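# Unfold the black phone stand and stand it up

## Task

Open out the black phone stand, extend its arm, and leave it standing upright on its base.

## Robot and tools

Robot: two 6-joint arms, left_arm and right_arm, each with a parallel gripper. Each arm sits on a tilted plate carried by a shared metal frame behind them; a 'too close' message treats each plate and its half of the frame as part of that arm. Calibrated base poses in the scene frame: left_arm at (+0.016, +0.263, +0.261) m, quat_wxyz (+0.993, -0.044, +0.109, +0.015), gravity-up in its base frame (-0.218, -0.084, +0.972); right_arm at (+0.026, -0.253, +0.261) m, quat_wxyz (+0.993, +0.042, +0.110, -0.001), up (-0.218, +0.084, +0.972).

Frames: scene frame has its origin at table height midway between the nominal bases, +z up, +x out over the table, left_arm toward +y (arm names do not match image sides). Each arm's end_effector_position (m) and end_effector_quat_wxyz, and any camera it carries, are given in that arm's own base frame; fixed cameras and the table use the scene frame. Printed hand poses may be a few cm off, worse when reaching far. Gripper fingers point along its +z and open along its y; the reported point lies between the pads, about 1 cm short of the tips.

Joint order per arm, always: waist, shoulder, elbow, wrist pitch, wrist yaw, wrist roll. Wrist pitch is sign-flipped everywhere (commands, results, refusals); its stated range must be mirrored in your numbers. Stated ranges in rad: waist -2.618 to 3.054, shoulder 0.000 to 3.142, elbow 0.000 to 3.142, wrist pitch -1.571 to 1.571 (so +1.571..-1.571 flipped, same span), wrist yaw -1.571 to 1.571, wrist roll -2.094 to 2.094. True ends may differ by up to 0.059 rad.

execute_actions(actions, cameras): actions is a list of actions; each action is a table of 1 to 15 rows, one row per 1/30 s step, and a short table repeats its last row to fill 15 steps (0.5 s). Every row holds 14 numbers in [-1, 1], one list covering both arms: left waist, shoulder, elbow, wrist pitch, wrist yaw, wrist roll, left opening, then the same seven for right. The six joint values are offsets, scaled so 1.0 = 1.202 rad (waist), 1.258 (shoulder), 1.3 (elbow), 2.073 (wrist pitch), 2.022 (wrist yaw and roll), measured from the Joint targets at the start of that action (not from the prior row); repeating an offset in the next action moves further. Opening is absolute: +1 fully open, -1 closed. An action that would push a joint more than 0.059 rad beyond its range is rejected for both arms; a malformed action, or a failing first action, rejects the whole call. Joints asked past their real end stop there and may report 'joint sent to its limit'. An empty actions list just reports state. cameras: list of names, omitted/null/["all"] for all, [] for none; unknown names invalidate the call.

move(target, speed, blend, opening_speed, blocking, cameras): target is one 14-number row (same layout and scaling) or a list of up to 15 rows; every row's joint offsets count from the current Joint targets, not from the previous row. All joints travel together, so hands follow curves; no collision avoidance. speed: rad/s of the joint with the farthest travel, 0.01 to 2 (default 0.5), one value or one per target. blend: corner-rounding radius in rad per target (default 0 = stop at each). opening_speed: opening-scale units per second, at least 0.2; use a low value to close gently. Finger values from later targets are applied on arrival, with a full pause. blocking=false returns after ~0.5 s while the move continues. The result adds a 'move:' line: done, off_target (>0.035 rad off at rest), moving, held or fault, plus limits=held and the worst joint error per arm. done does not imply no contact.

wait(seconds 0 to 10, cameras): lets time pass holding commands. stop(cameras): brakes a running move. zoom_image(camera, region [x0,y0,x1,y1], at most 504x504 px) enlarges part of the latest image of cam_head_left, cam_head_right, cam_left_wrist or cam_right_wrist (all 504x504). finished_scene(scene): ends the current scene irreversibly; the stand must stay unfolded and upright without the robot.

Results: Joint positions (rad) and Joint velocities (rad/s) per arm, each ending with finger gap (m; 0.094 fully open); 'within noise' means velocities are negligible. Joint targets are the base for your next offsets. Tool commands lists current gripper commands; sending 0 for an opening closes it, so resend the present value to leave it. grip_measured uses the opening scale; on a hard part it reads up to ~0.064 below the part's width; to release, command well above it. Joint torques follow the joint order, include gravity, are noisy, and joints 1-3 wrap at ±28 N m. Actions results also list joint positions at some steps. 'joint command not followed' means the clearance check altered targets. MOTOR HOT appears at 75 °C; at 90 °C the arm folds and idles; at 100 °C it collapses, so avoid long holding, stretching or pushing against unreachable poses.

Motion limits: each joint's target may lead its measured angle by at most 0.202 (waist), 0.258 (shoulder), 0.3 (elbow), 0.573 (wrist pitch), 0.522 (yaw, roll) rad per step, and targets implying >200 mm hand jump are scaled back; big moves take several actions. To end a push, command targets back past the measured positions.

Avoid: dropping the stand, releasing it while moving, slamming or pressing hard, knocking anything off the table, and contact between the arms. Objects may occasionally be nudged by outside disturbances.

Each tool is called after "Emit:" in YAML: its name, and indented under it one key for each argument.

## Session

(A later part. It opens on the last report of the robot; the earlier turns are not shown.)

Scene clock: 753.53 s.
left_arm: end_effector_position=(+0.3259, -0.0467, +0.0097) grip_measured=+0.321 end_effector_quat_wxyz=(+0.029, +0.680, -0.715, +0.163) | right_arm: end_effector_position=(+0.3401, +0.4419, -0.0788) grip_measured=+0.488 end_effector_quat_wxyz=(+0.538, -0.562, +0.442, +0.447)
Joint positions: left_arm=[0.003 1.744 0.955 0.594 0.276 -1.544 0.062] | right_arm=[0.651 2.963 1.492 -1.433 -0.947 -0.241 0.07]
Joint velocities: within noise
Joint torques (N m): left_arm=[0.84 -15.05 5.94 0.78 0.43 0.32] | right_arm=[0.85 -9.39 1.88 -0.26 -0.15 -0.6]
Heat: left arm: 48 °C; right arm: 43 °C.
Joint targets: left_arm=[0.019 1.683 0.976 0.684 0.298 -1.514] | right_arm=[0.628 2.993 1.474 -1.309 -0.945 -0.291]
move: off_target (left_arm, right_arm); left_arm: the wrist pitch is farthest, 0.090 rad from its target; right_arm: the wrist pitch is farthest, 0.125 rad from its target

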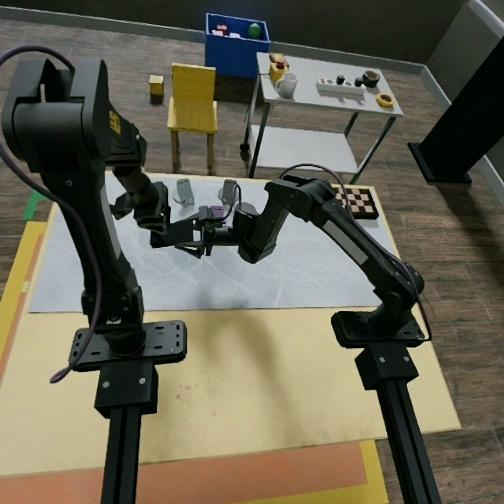

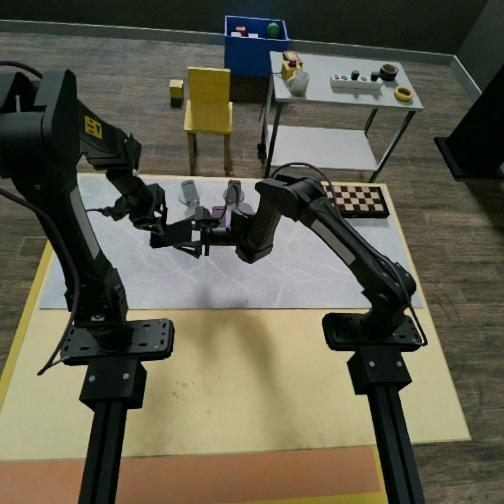

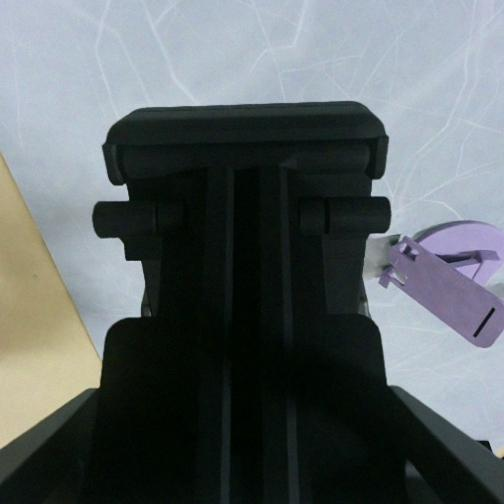

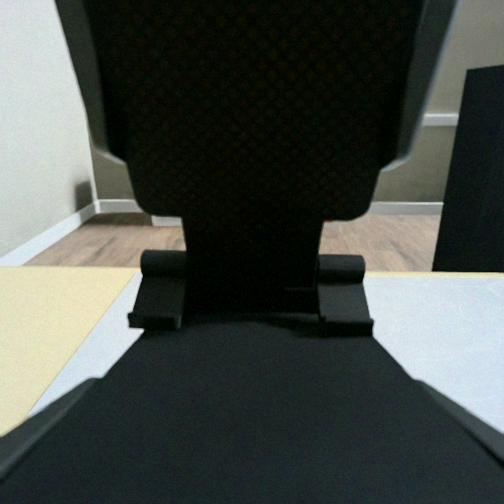

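Emit:
move:
  target: [0.028,-0.0145,0.0174,0.0195,0.003,0.017,0.1,-0.01,0,-0.015,0.05,0,-0.045,0.27]
  speed: 0.15

Emit:
zoom_image:
  camera: "cam_head_right"
  region: [130, 160, 260, 290]

Scene clock: 764.60 s.
left_arm: end_effector_position=(+0.3262, -0.0411, +0.0139) grip_measured=+0.321 end_effector_quat_wxyz=(+0.032, +0.676, -0.716, +0.172) | right_arm: end_effector_position=(+0.3435, +0.4445, -0.0768) grip_measured=+0.488 end_effector_quat_wxyz=(+0.537, -0.574, +0.439, +0.435)
Joint positions: left_arm=[0.032 1.736 0.96 0.608 0.299 -1.511 0.062] | right_arm=[0.651 2.938 1.492 -1.371 -0.947 -0.298 0.07]
Joint velocities: within noise
Joint torques (N m): left_arm=[1.21 -16.05 7.41 1.08 0.27 0.32] | right_arm=[-0.09 -7.83 0.32 0.15 -0.16 -0.95]
Heat: left arm: 52 °C; right arm: 43 °C.
Joint targets: left_arm=[0.053 1.665 0.998 0.724 0.304 -1.480] | right_arm=[0.616 2.993 1.454 -1.205 -0.945 -0.382]
move: off_target (left_arm, right_arm); left_arm: the wrist pitch is farthest, 0.116 rad from its target; right_arm: the wrist pitch is farthest, 0.166 rad from its target

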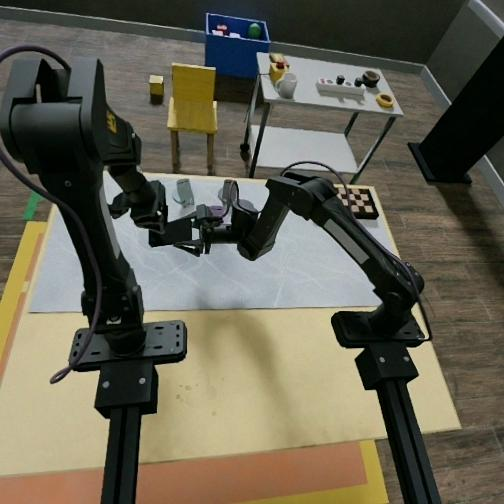

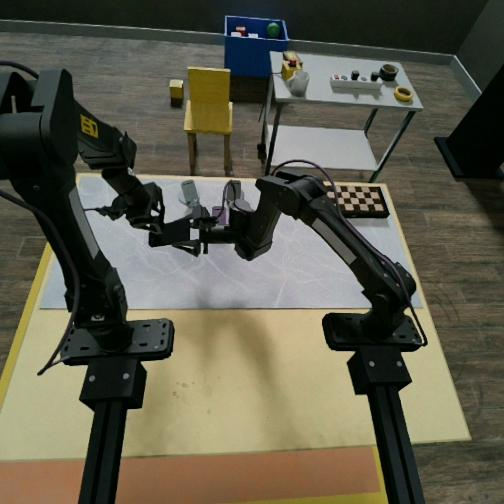

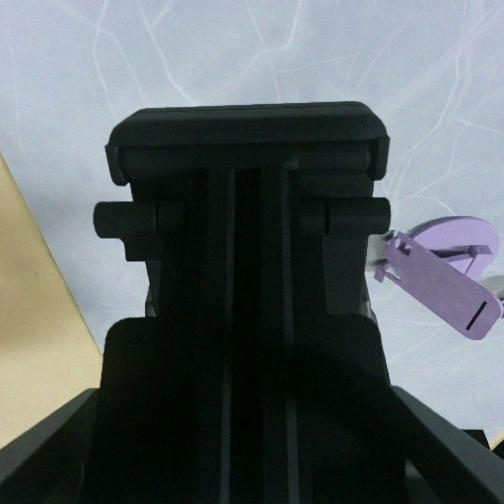

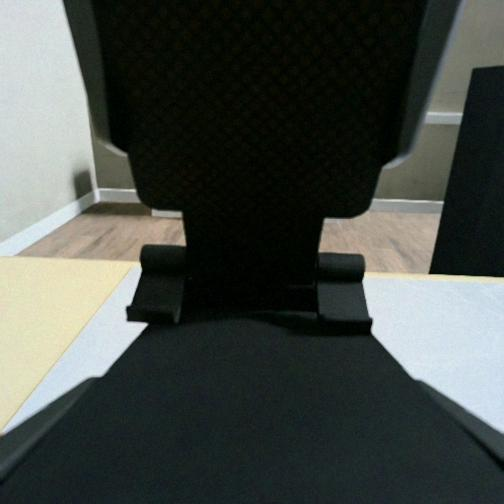

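Scaled by 3.877 from the camera's 504x504 image, which has a finer 720x720 frame.

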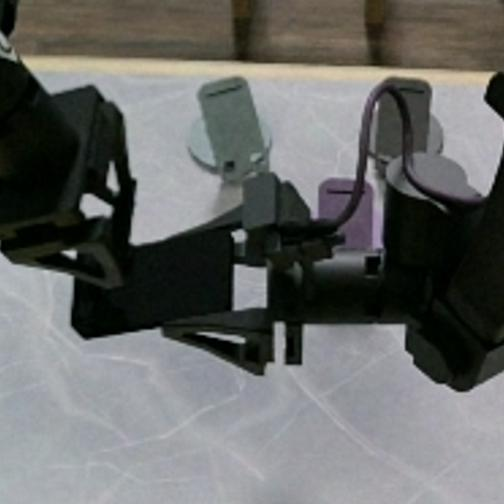

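Emit:
move:
  target: [0.056,-0.026,0.03,0.035,0.03,0.034,0.1,-0.02,0,-0.03,0.05,0,-0.045,0.27]
  speed: 0.15

Emit:
zoom_image:
  camera: "cam_head_right"
  region: [130, 160, 260, 290]

Scene clock: 771.40 s.
left_arm: end_effector_position=(+0.3262, -0.0350, +0.0284) grip_measured=+0.320 end_effector_quat_wxyz=(+0.049, +0.664, -0.719, +0.199) | right_arm: end_effector_position=(+0.3449, +0.4456, -0.0722) grip_measured=+0.488 end_effector_quat_wxyz=(-0.539, +0.586, -0.433, -0.423)
Joint positions: left_arm=[0.091 1.717 0.986 0.665 0.376 -1.435 0.062] | right_arm=[0.651 2.906 1.478 -1.324 -0.947 -0.356 0.07]
Joint velocities: within noise
Joint torques (N m): left_arm=[2.09 -17.55 8.29 1.25 0.14 0.26] | right_arm=[-2 -5.76 -1.61 0.67 -0.19 -1.36]
Heat: left arm: 52 °C; right arm: 44 °C.
Joint targets: left_arm=[0.120 1.632 1.037 0.797 0.365 -1.411] | right_arm=[0.592 2.993 1.415 -1.101 -0.945 -0.473]
move: off_target (left_arm, right_arm); left_arm: the wrist pitch is farthest, 0.132 rad from its target; right_arm: the wrist pitch is farthest, 0.222 rad from its target

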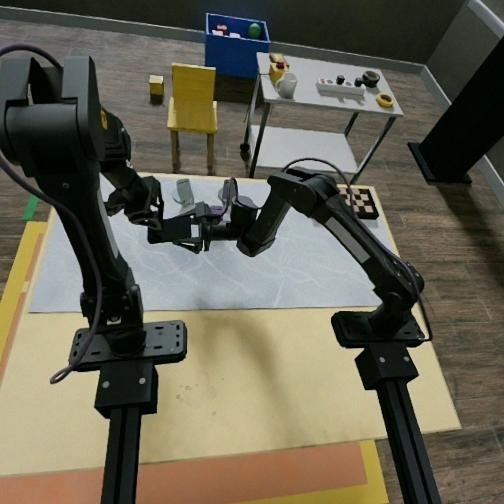

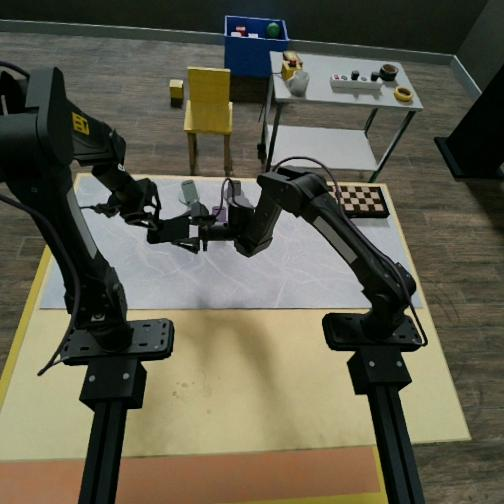

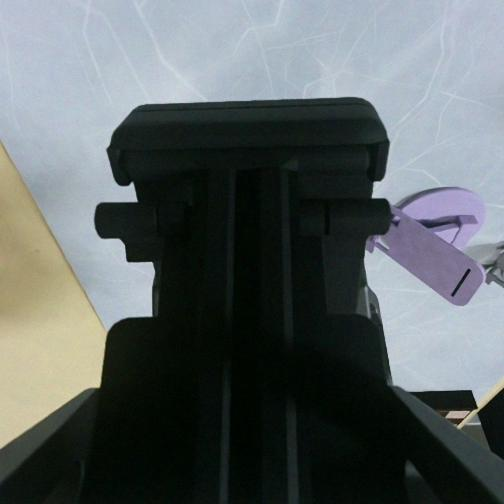

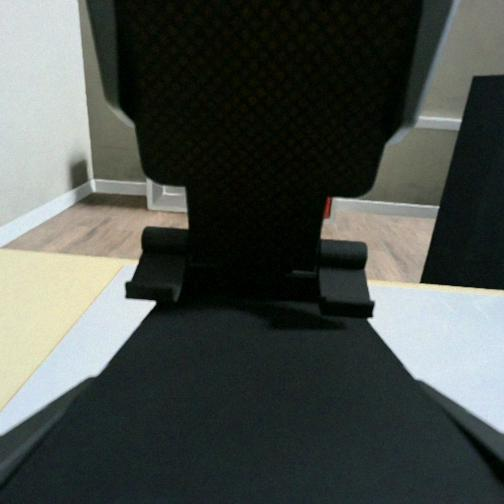

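Scaled by 3.877 from the camera's 504x504 image, which has a finer 720x720 frame.

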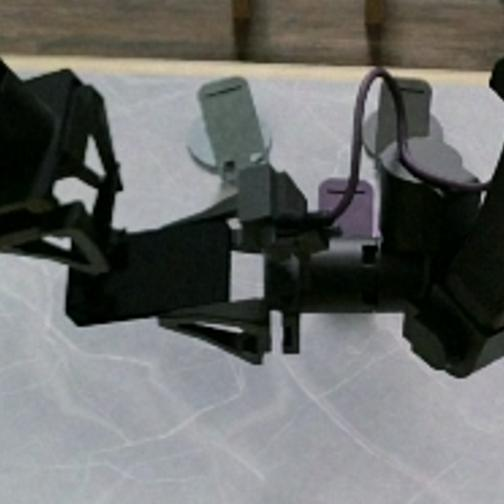

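Emit:
move:
  target: [0.065,-0.022,0.03,0.030,0.05,0.038,0.1,-0.025,0,-0.035,0.03,0,0.03,0.27]
  speed: 0.15

Emit:
zoom_image:
  camera: "cam_head_right"
  region: [130, 160, 260, 290]

Scene clock: 777.53 s.
left_arm: end_effector_position=(+0.3203, -0.0327, +0.0439) grip_measured=+0.320 end_effector_quat_wxyz=(+0.086, +0.658, -0.711, +0.233) | right_arm: end_effector_position=(+0.3419, +0.4414, -0.0690) grip_measured=+0.488 end_effector_quat_wxyz=(-0.533, +0.587, -0.433, -0.428)
Joint positions: left_arm=[0.157 1.706 1.013 0.75 0.487 -1.368 0.062] | right_arm=[0.645 2.885 1.449 -1.321 -0.964 -0.354 0.07]
Joint velocities: within noise
Joint torques (N m): left_arm=[3.36 -18.74 9.8 1.13 0.08 0.43] | right_arm=[-4 -4.16 -3.19 1.28 0.04 -0.68]
Heat: left arm: 53 °C; right arm: 42 °C.
Joint targets: left_arm=[0.198 1.604 1.076 0.859 0.466 -1.334] | right_arm=[0.562 2.993 1.370 -1.039 -0.945 -0.412]
move: off_target (left_arm, right_arm); left_arm: the wrist pitch is farthest, 0.110 rad from its target; right_arm: the wrist pitch is farthest, 0.282 rad from its target

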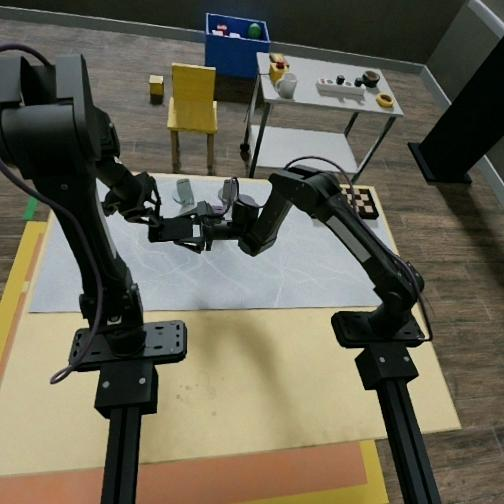

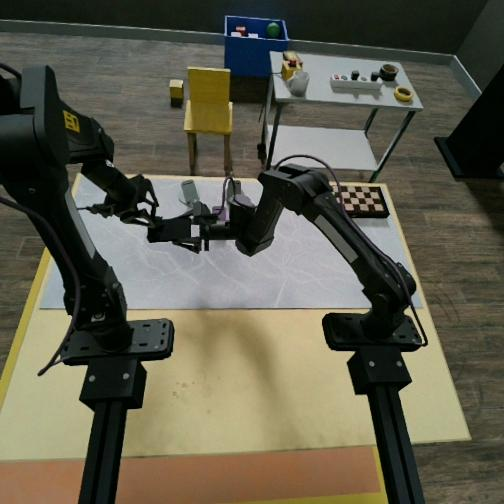

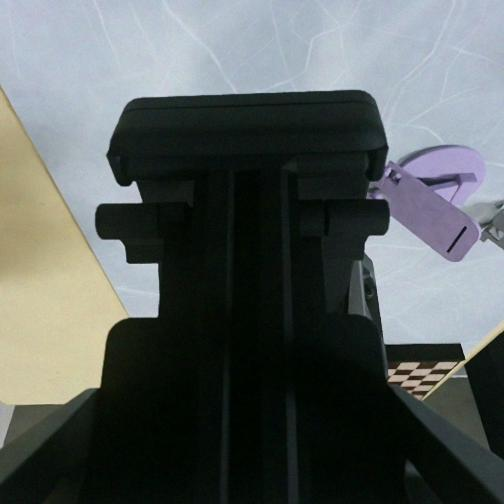

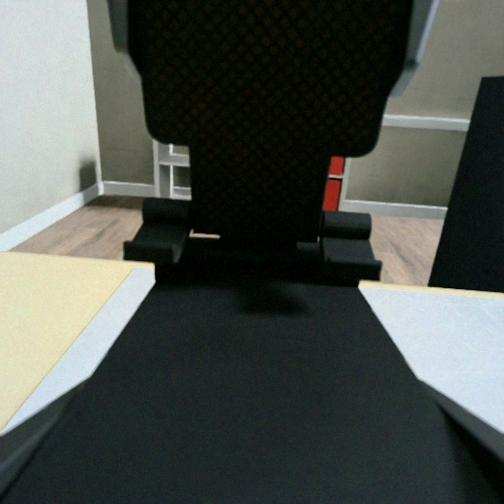

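Scaled by 3.877 from the camera's 504x504 image, which has a finer 720x720 frame.

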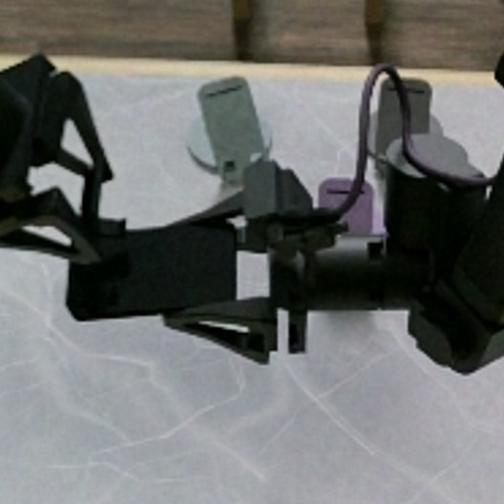

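Emit:
move:
  target: [0.045,-0.006,0.017,0.012,0.05,0.022,0.1,-0.015,0,-0.02,0,0,0.01,0.27]
  speed: 0.15

Emit:
zoom_image:
  camera: "cam_head_right"
  region: [130, 160, 260, 290]

Scene clock: 792.53 s.
left_arm: end_effector_position=(+0.3146, -0.0353, +0.0604) grip_measured=+0.320 end_effector_quat_wxyz=(+0.120, +0.651, -0.699, +0.269) | right_arm: end_effector_position=(+0.3409, +0.4310, -0.0760) grip_measured=+0.487 end_effector_quat_wxyz=(-0.522, +0.588, -0.445, -0.429)
Joint positions: left_arm=[0.205 1.693 1.032 0.825 0.593 -1.321 0.062] | right_arm=[0.627 2.878 1.416 -1.306 -0.978 -0.364 0.07]
Joint velocities: within noise
Joint torques (N m): left_arm=[3.82 -18.22 9.46 0.74 0.05 0.35] | right_arm=[-4.15 -3.54 -2.86 1.15 0.19 -0.41]
Heat: left arm: 56 °C; right arm: 41 °C.
Joint targets: left_arm=[0.252 1.597 1.098 0.884 0.567 -1.290] | right_arm=[0.544 2.993 1.343 -1.039 -0.945 -0.392]
move: off_target (left_arm, right_arm); left_arm: the shoulder is farthest, 0.097 rad from its target; right_arm: the wrist pitch is farthest, 0.267 rad from its target

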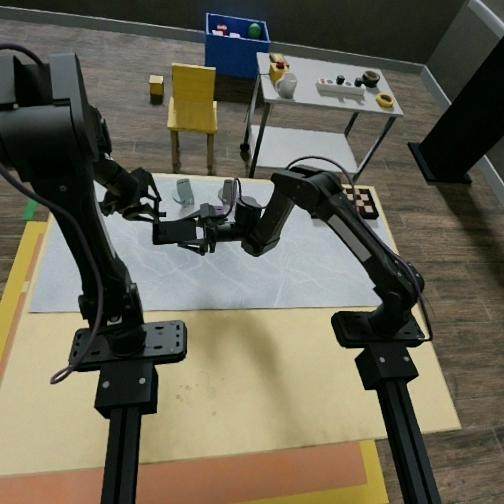

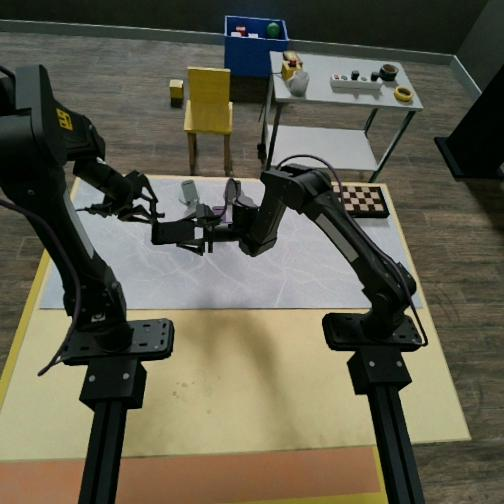

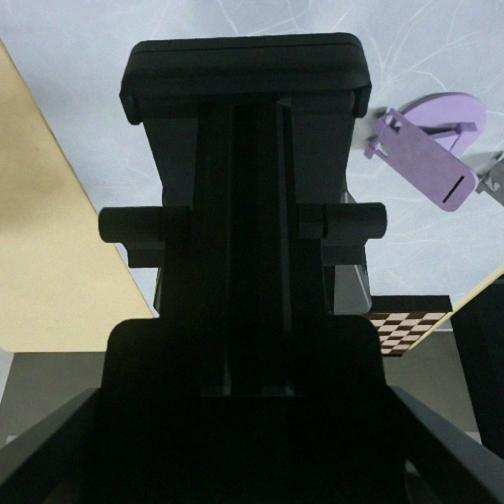

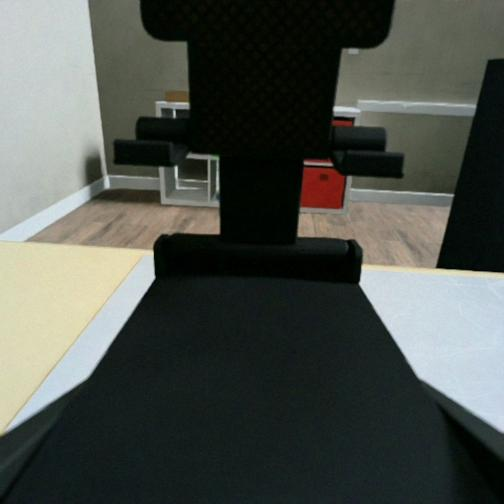

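Scaled by 3.877 from the camera's 504x504 image, which has a finer 720x720 frame.

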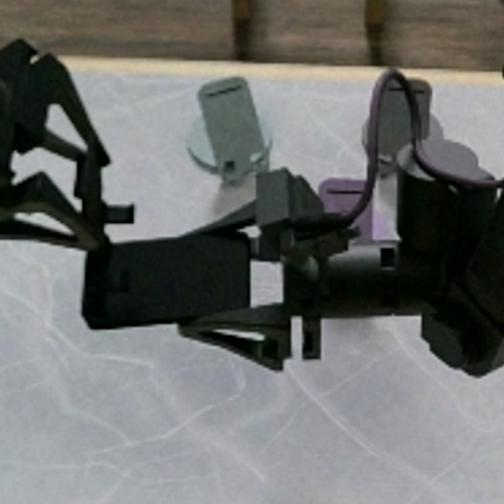

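Emit:
move:
  target: [0.005,-0.022,0.026,0.029,0.0,0.003,0.1,0,0,0,0,0,0,0.27]
  speed: 0.1

Emit:
zoom_image:
  camera: "cam_head_right"
  region: [130, 160, 260, 290]

Scene clock: 808.93 s.
left_arm: end_effector_position=(+0.3089, -0.0327, +0.0793) grip_measured=+0.319 end_effector_quat_wxyz=(+0.123, +0.654, -0.697, +0.267) | right_arm: end_effector_position=(+0.3402, +0.4214, -0.0913) grip_measured=+0.487 end_effector_quat_wxyz=(-0.506, +0.589, -0.462, -0.428)
Joint positions: left_arm=[0.218 1.653 1.07 0.916 0.593 -1.312 0.062] | right_arm=[0.612 2.888 1.401 -1.265 -0.986 -0.389 0.07]
Joint velocities: within noise
Joint torques (N m): left_arm=[3.32 -17.17 9.7 0.35 0.07 0.33] | right_arm=[-2.96 -4 -1.72 0.76 0.2 -0.05]
Heat: left arm: 63 °C; right arm: 39 °C.
Joint targets: left_arm=[0.258 1.569 1.132 0.944 0.567 -1.284] | right_arm=[0.544 2.993 1.343 -1.039 -0.945 -0.392]
move: off_target (left_arm, right_arm); left_arm: the shoulder is farthest, 0.084 rad from its target; right_arm: the wrist pitch is farthest, 0.226 rad from its target

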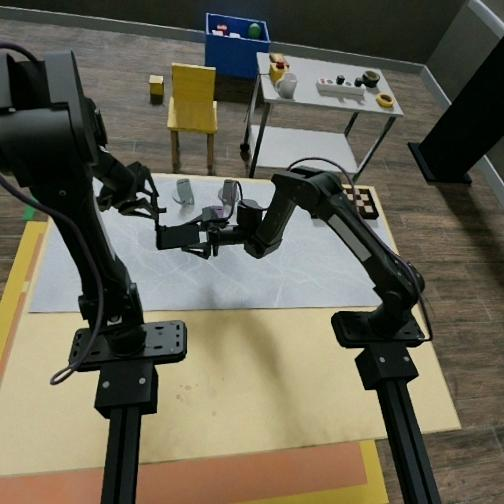

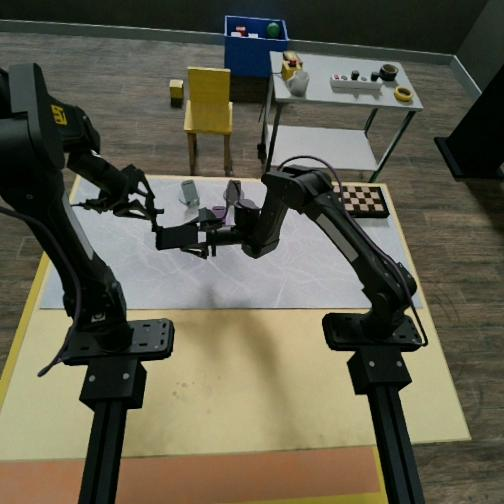

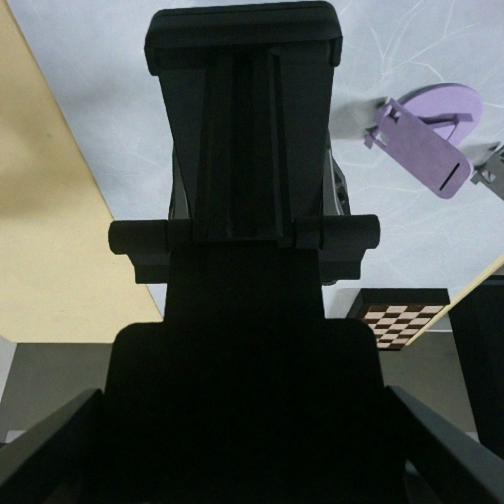

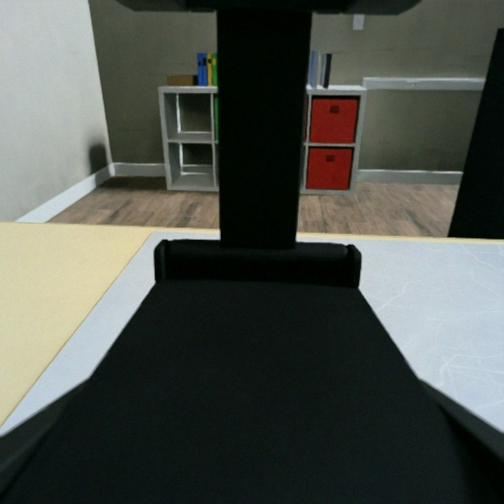

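Scaled by 3.877 from the camera's 504x504 image, which has a finer 720x720 frame.

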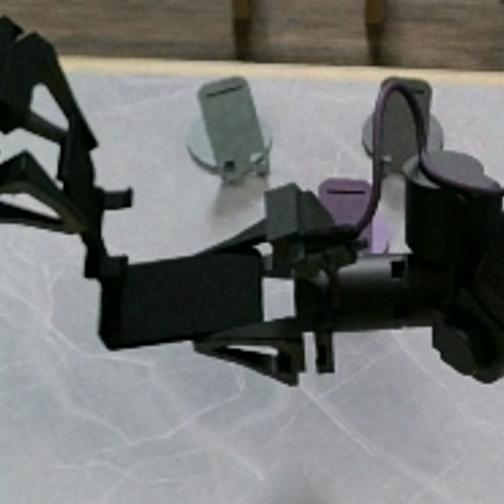

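Emit:
move:
  target: [0.003,-0.012,0.015,0.017,0.0,0.0,0.1,0,0,0,0,0,0,0.27]
  speed: 0.1

Emit:
zoom_image:
  camera: "cam_head_right"
  region: [130, 160, 260, 290]

Scene clock: 817.97 s.
left_arm: end_effector_position=(+0.3075, -0.0306, +0.0828) grip_measured=+0.318 end_effector_quat_wxyz=(+0.122, +0.656, -0.696, +0.263) | right_arm: end_effector_position=(+0.3388, +0.4214, -0.0905) grip_measured=+0.487 end_effector_quat_wxyz=(-0.505, +0.591, -0.458, -0.431)
Joint positions: left_arm=[0.222 1.647 1.082 0.94 0.585 -1.31 0.062] | right_arm=[0.612 2.888 1.401 -1.268 -0.994 -0.389 0.07]
Joint velocities: within noise
Joint torques (N m): left_arm=[3.18 -17.78 10.25 0.51 0.15 0.28] | right_arm=[-3 -3.99 -1.83 0.8 0.3 -0.07]
Heat: left arm: 64 °C; right arm: 39 °C.
Joint targets: left_arm=[0.262 1.554 1.151 0.979 0.567 -1.284] | right_arm=[0.544 2.993 1.343 -1.039 -0.945 -0.392]
move: off_target (left_arm, right_arm); left_arm: the shoulder is farthest, 0.093 rad from its target; right_arm: the wrist pitch is farthest, 0.229 rad from its target

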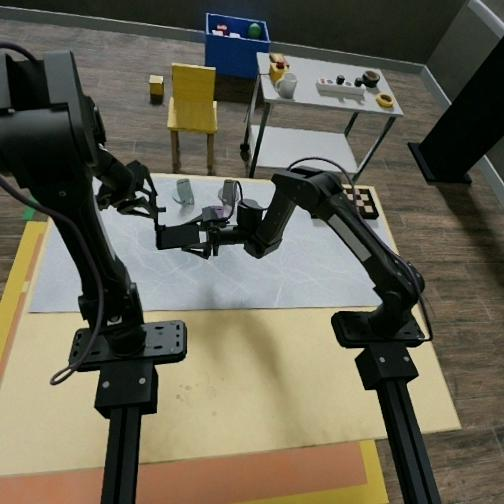

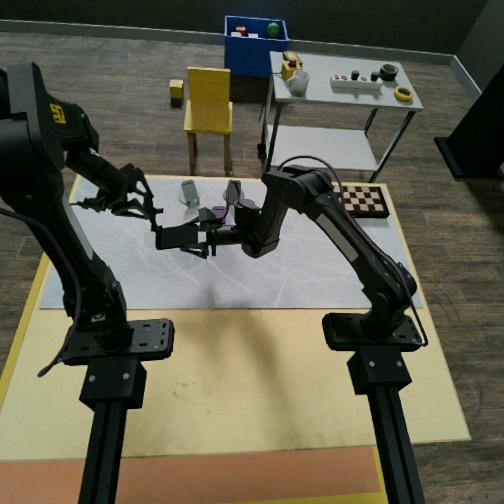

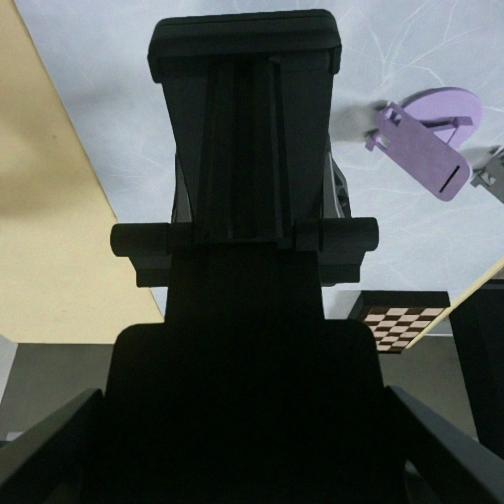

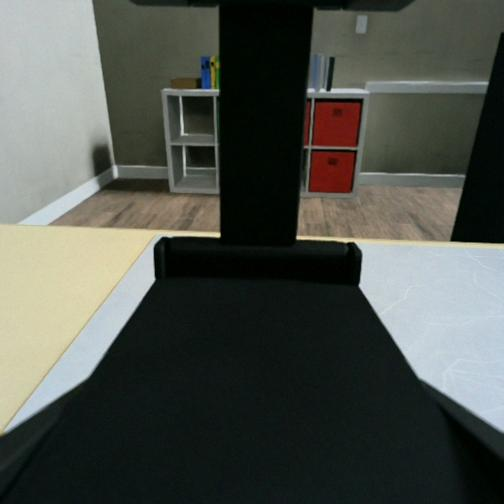

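Scaled by 3.877 from the camera's 504x504 image, which has a finer 720x720 frame.

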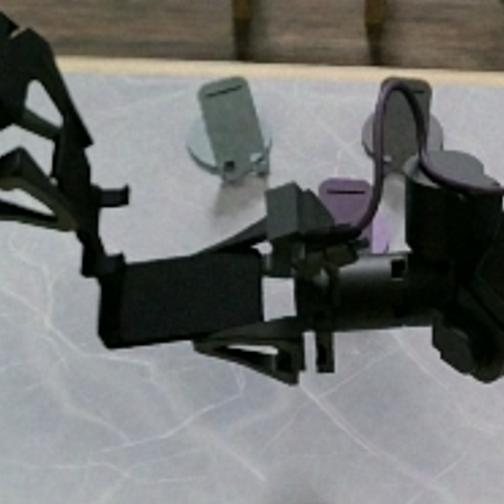

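Emit:
move:
  target: [-0.025,0.068,-0.046,-0.017,0.009,-0.012,0.1,0.067,-0.058,0.055,-0.119,-0.012,0,0.27]
  speed: 0.15

Scene clock: 832.07 s.
left_arm: end_effector_position=(+0.3077, -0.0310, +0.0833) grip_measured=+0.318 end_effector_quat_wxyz=(+0.123, +0.656, -0.696, +0.264) | right_arm: end_effector_position=(+0.3399, +0.4278, -0.0818) grip_measured=+0.487 end_effector_quat_wxyz=(-0.521, +0.591, -0.445, -0.426)
Joint positions: left_arm=[0.222 1.647 1.082 0.94 0.588 -1.31 0.062] | right_arm=[0.623 2.888 1.412 -1.308 -0.98 -0.381 0.07]
Joint velocities: within noise
Joint torques (N m): left_arm=[0.4 -9.87 5.38 0.18 0.29 0.08] | right_arm=[2.59 -9.1 3.49 -1.16 -0.09 -0.16]
Heat: left arm: 65 °C; right arm: 40 °C.
Joint targets: left_arm=[0.232 1.640 1.092 0.944 0.585 -1.308] | right_arm=[0.624 2.920 1.415 -1.286 -0.970 -0.392]
move: done

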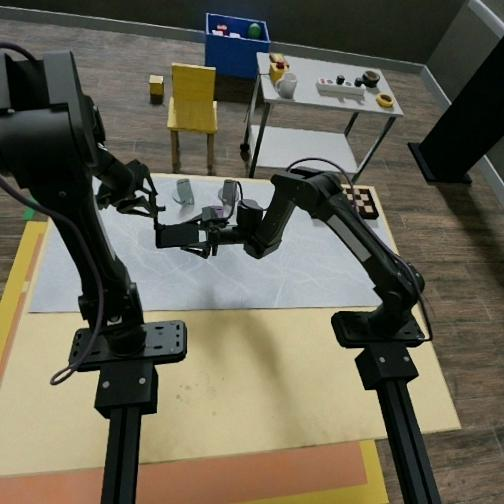

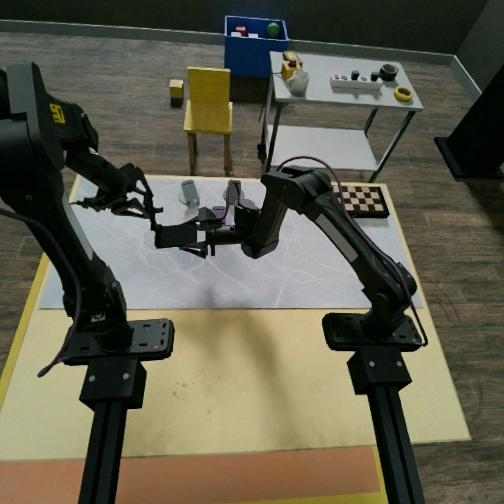

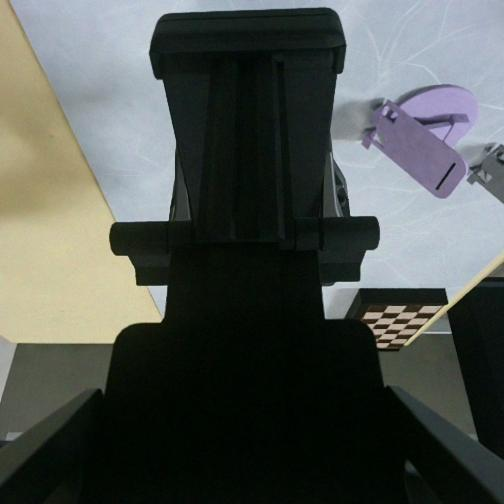

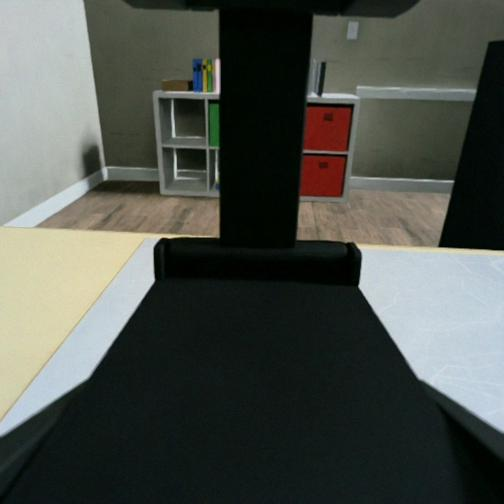

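Emit:
move:
  target:
    - [0,0,0,0,0,0,0.9,0,0,0,0,0,0,0.27]
    - [0.1265,-0.014,0.192,0.178,0,0.095,0.9,0,0,0,0,0,0,0.27]
  speed: 0.3
  opening_speed: 0.8

Emit:
zoom_image:
  camera: "cam_head_right"
  region: [130, 160, 260, 290]

Scene clock: 889.17 s.
left_arm: end_effector_position=(+0.2966, +0.0125, +0.1425) grip_measured=+0.898 end_effector_quat_wxyz=(+0.127, +0.657, -0.696, +0.260) | right_arm: end_effector_position=(+0.3418, +0.4276, -0.0840) grip_measured=+0.487 end_effector_quat_wxyz=(-0.522, +0.589, -0.451, -0.422)
Joint positions: left_arm=[0.377 1.647 1.324 1.297 0.587 -1.122 0.089] | right_arm=[0.623 2.889 1.412 -1.3 -0.967 -0.385 0.07]
Joint velocities: within noise
Joint torques (N m): left_arm=[0.4 -11.78 6.17 0.49 0.28 0.11] | right_arm=[2.5 -9.31 3.55 -1.28 -0.27 -0.11]
Heat: left arm: 54 °C; right arm: 48 °C.
Joint targets: left_arm=[0.384 1.622 1.341 1.313 0.585 -1.116] | right_arm=[0.624 2.920 1.415 -1.286 -0.970 -0.392]
move: done

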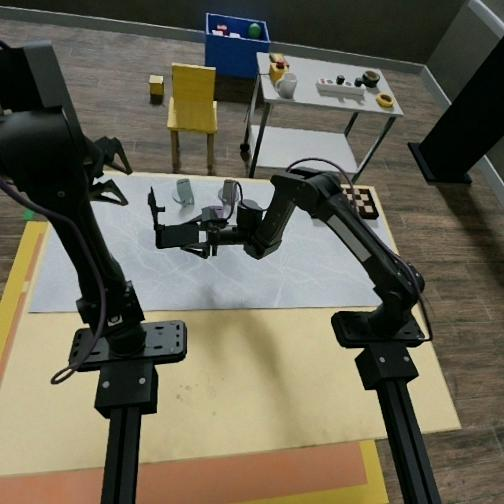

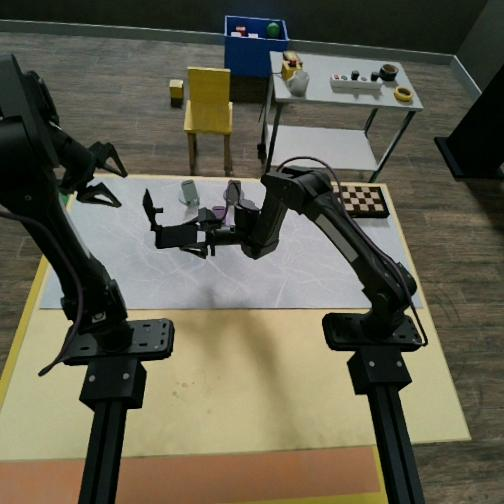

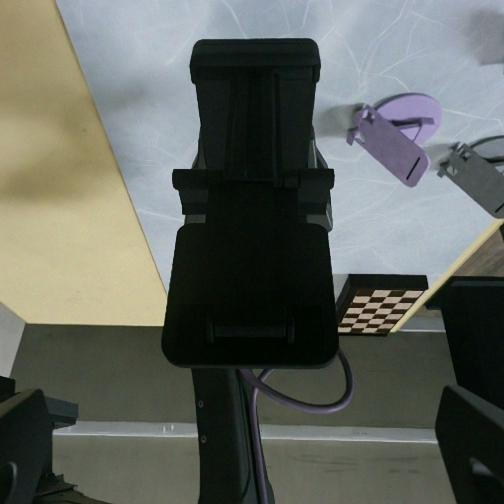

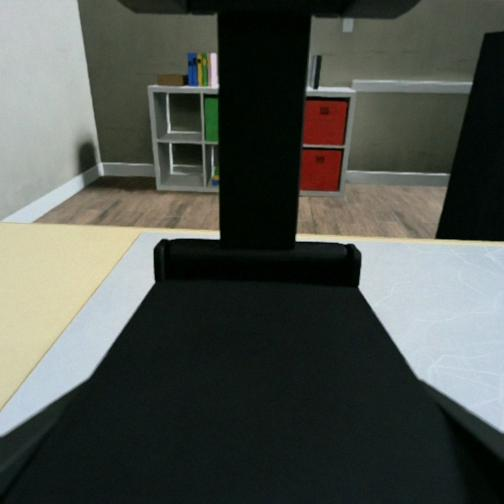

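Scaled by 3.877 from the camera's 504x504 image, which has a finer 720x720 frame.

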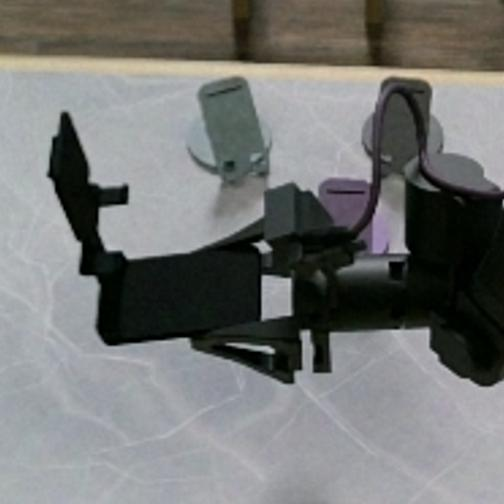

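Emit:
move:
  target:
    - [0,0,0,0,0,0,0.9,-0.093,-0.0445,-0.155,-0.077,-0.042,0.008,0.27]
    - [0.046,0.397,-0.047,-0.027,0.182,0.217,0.3,-0.093,-0.0445,-0.155,-0.077,-0.042,0.008,0.27]
  speed: 0.35

Emit:
zoom_image:
  camera: "cam_head_right"
  region: [150, 160, 280, 290]

Scene clock: 907.70 s.
left_arm: end_effector_position=(+0.3122, -0.0133, +0.0558) grip_measured=+0.302 end_effector_quat_wxyz=(-0.282, -0.555, +0.670, -0.405) | right_arm: end_effector_position=(+0.3322, +0.3647, -0.1036) grip_measured=+0.487 end_effector_quat_wxyz=(-0.510, +0.571, -0.485, -0.423)
Joint positions: left_arm=[0.432 2.104 1.286 1.272 0.938 -0.683 0.061] | right_arm=[0.515 2.889 1.22 -1.429 -1.03 -0.381 0.07]
Joint velocities: within noise
Joint torques (N m): left_arm=[0.51 -10.06 2.61 0.95 0.49 0.05] | right_arm=[1.88 -12.23 1.42 -1.54 -0.57 0.04]
Heat: left arm: 54 °C; right arm: 47 °C.
Joint targets: left_arm=[0.439 2.122 1.280 1.257 0.953 -0.677] | right_arm=[0.512 2.864 1.214 -1.445 -1.055 -0.376]
move: done

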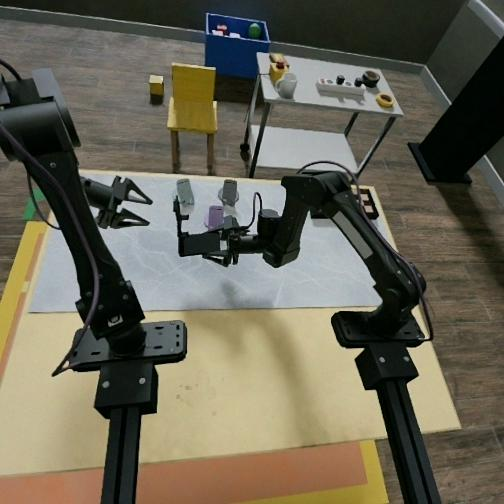

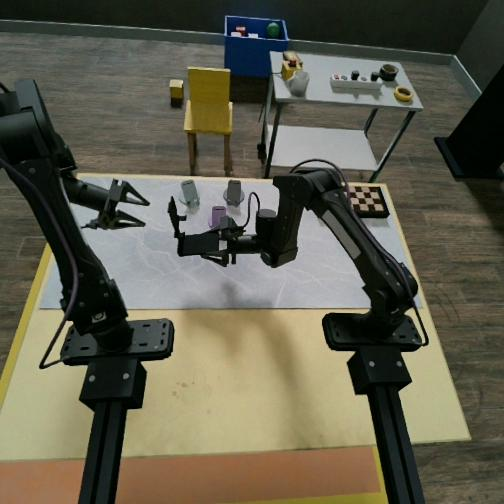

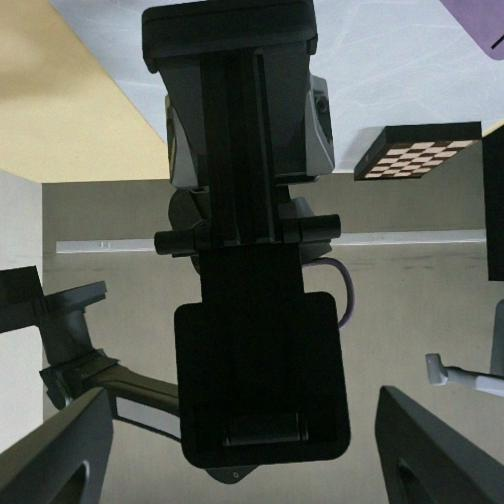

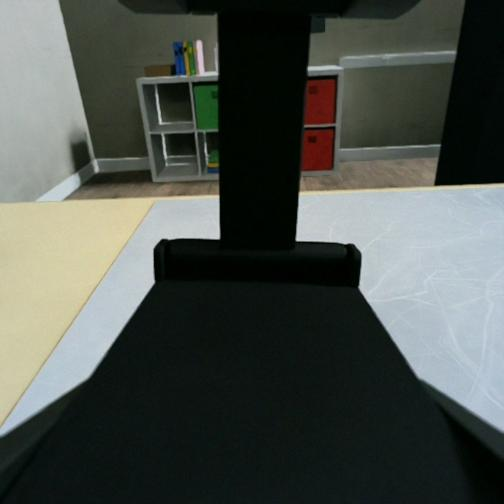

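Scaled by 3.877 from the camera's 504x504 image, which has a finer 720x720 frame.

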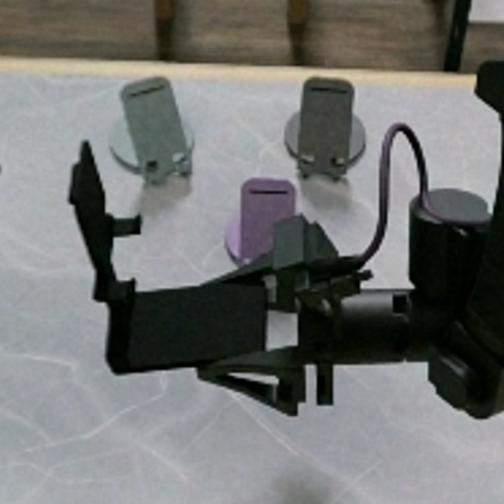

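Emit:
move:
  target: [0,0,0,0,0,0,0.3,0,-0.03,0,0,-0.008,0.004,0.27]
  speed: 0.3

Scene clock: 931.40 s.
left_arm: end_effector_position=(+0.3123, -0.0133, +0.0558) grip_measured=+0.302 end_effector_quat_wxyz=(-0.282, -0.554, +0.670, -0.405) | right_arm: end_effector_position=(+0.3360, +0.3686, -0.0865) grip_measured=+0.487 end_effector_quat_wxyz=(-0.519, +0.574, -0.470, -0.425)
Joint positions: left_arm=[0.432 2.104 1.286 1.272 0.938 -0.683 0.061] | right_arm=[0.515 2.854 1.22 -1.433 -1.047 -0.374 0.07]
Joint velocities: left_arm=[-0.002 0.007 -0.002 0.007 -0.007 0.154 -0.001] | right_arm=[within noise]
Joint torques (N m): left_arm=[0.47 -10.07 2.62 0.99 0.49 0.11] | right_arm=[1.89 -12.68 1.59 -1.48 -0.58 0.05]
Heat: left arm: 51 °C; right arm: 49 °C.
Joint targets: left_arm=[0.439 2.122 1.280 1.257 0.953 -0.677] | right_arm=[0.512 2.826 1.214 -1.445 -1.071 -0.368]
move: done

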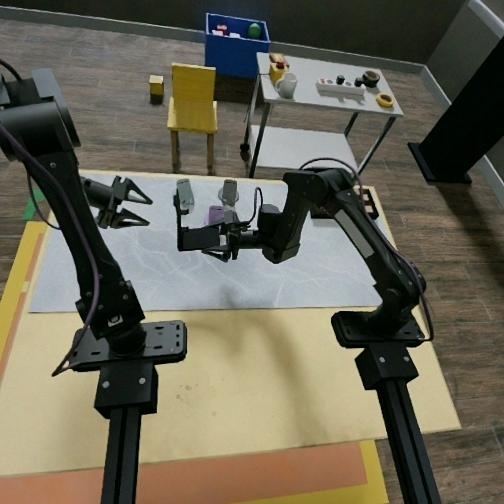

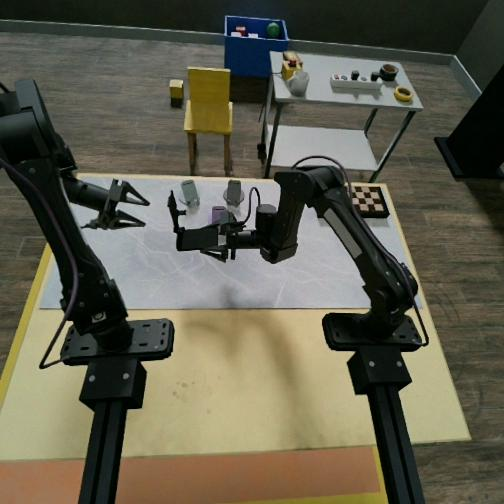

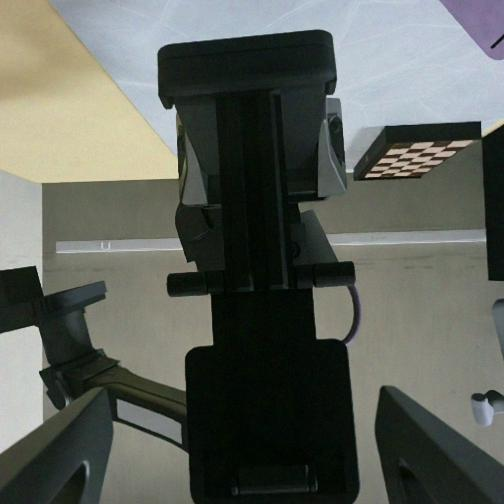

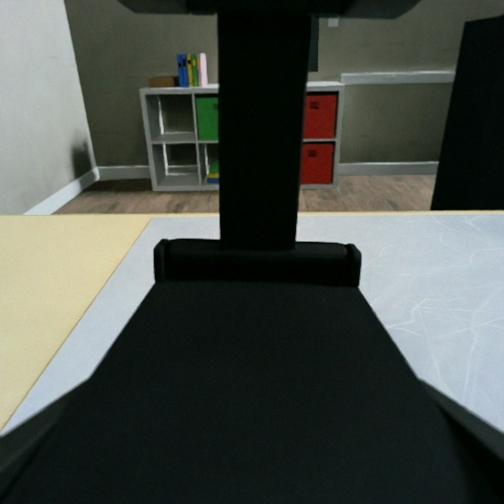

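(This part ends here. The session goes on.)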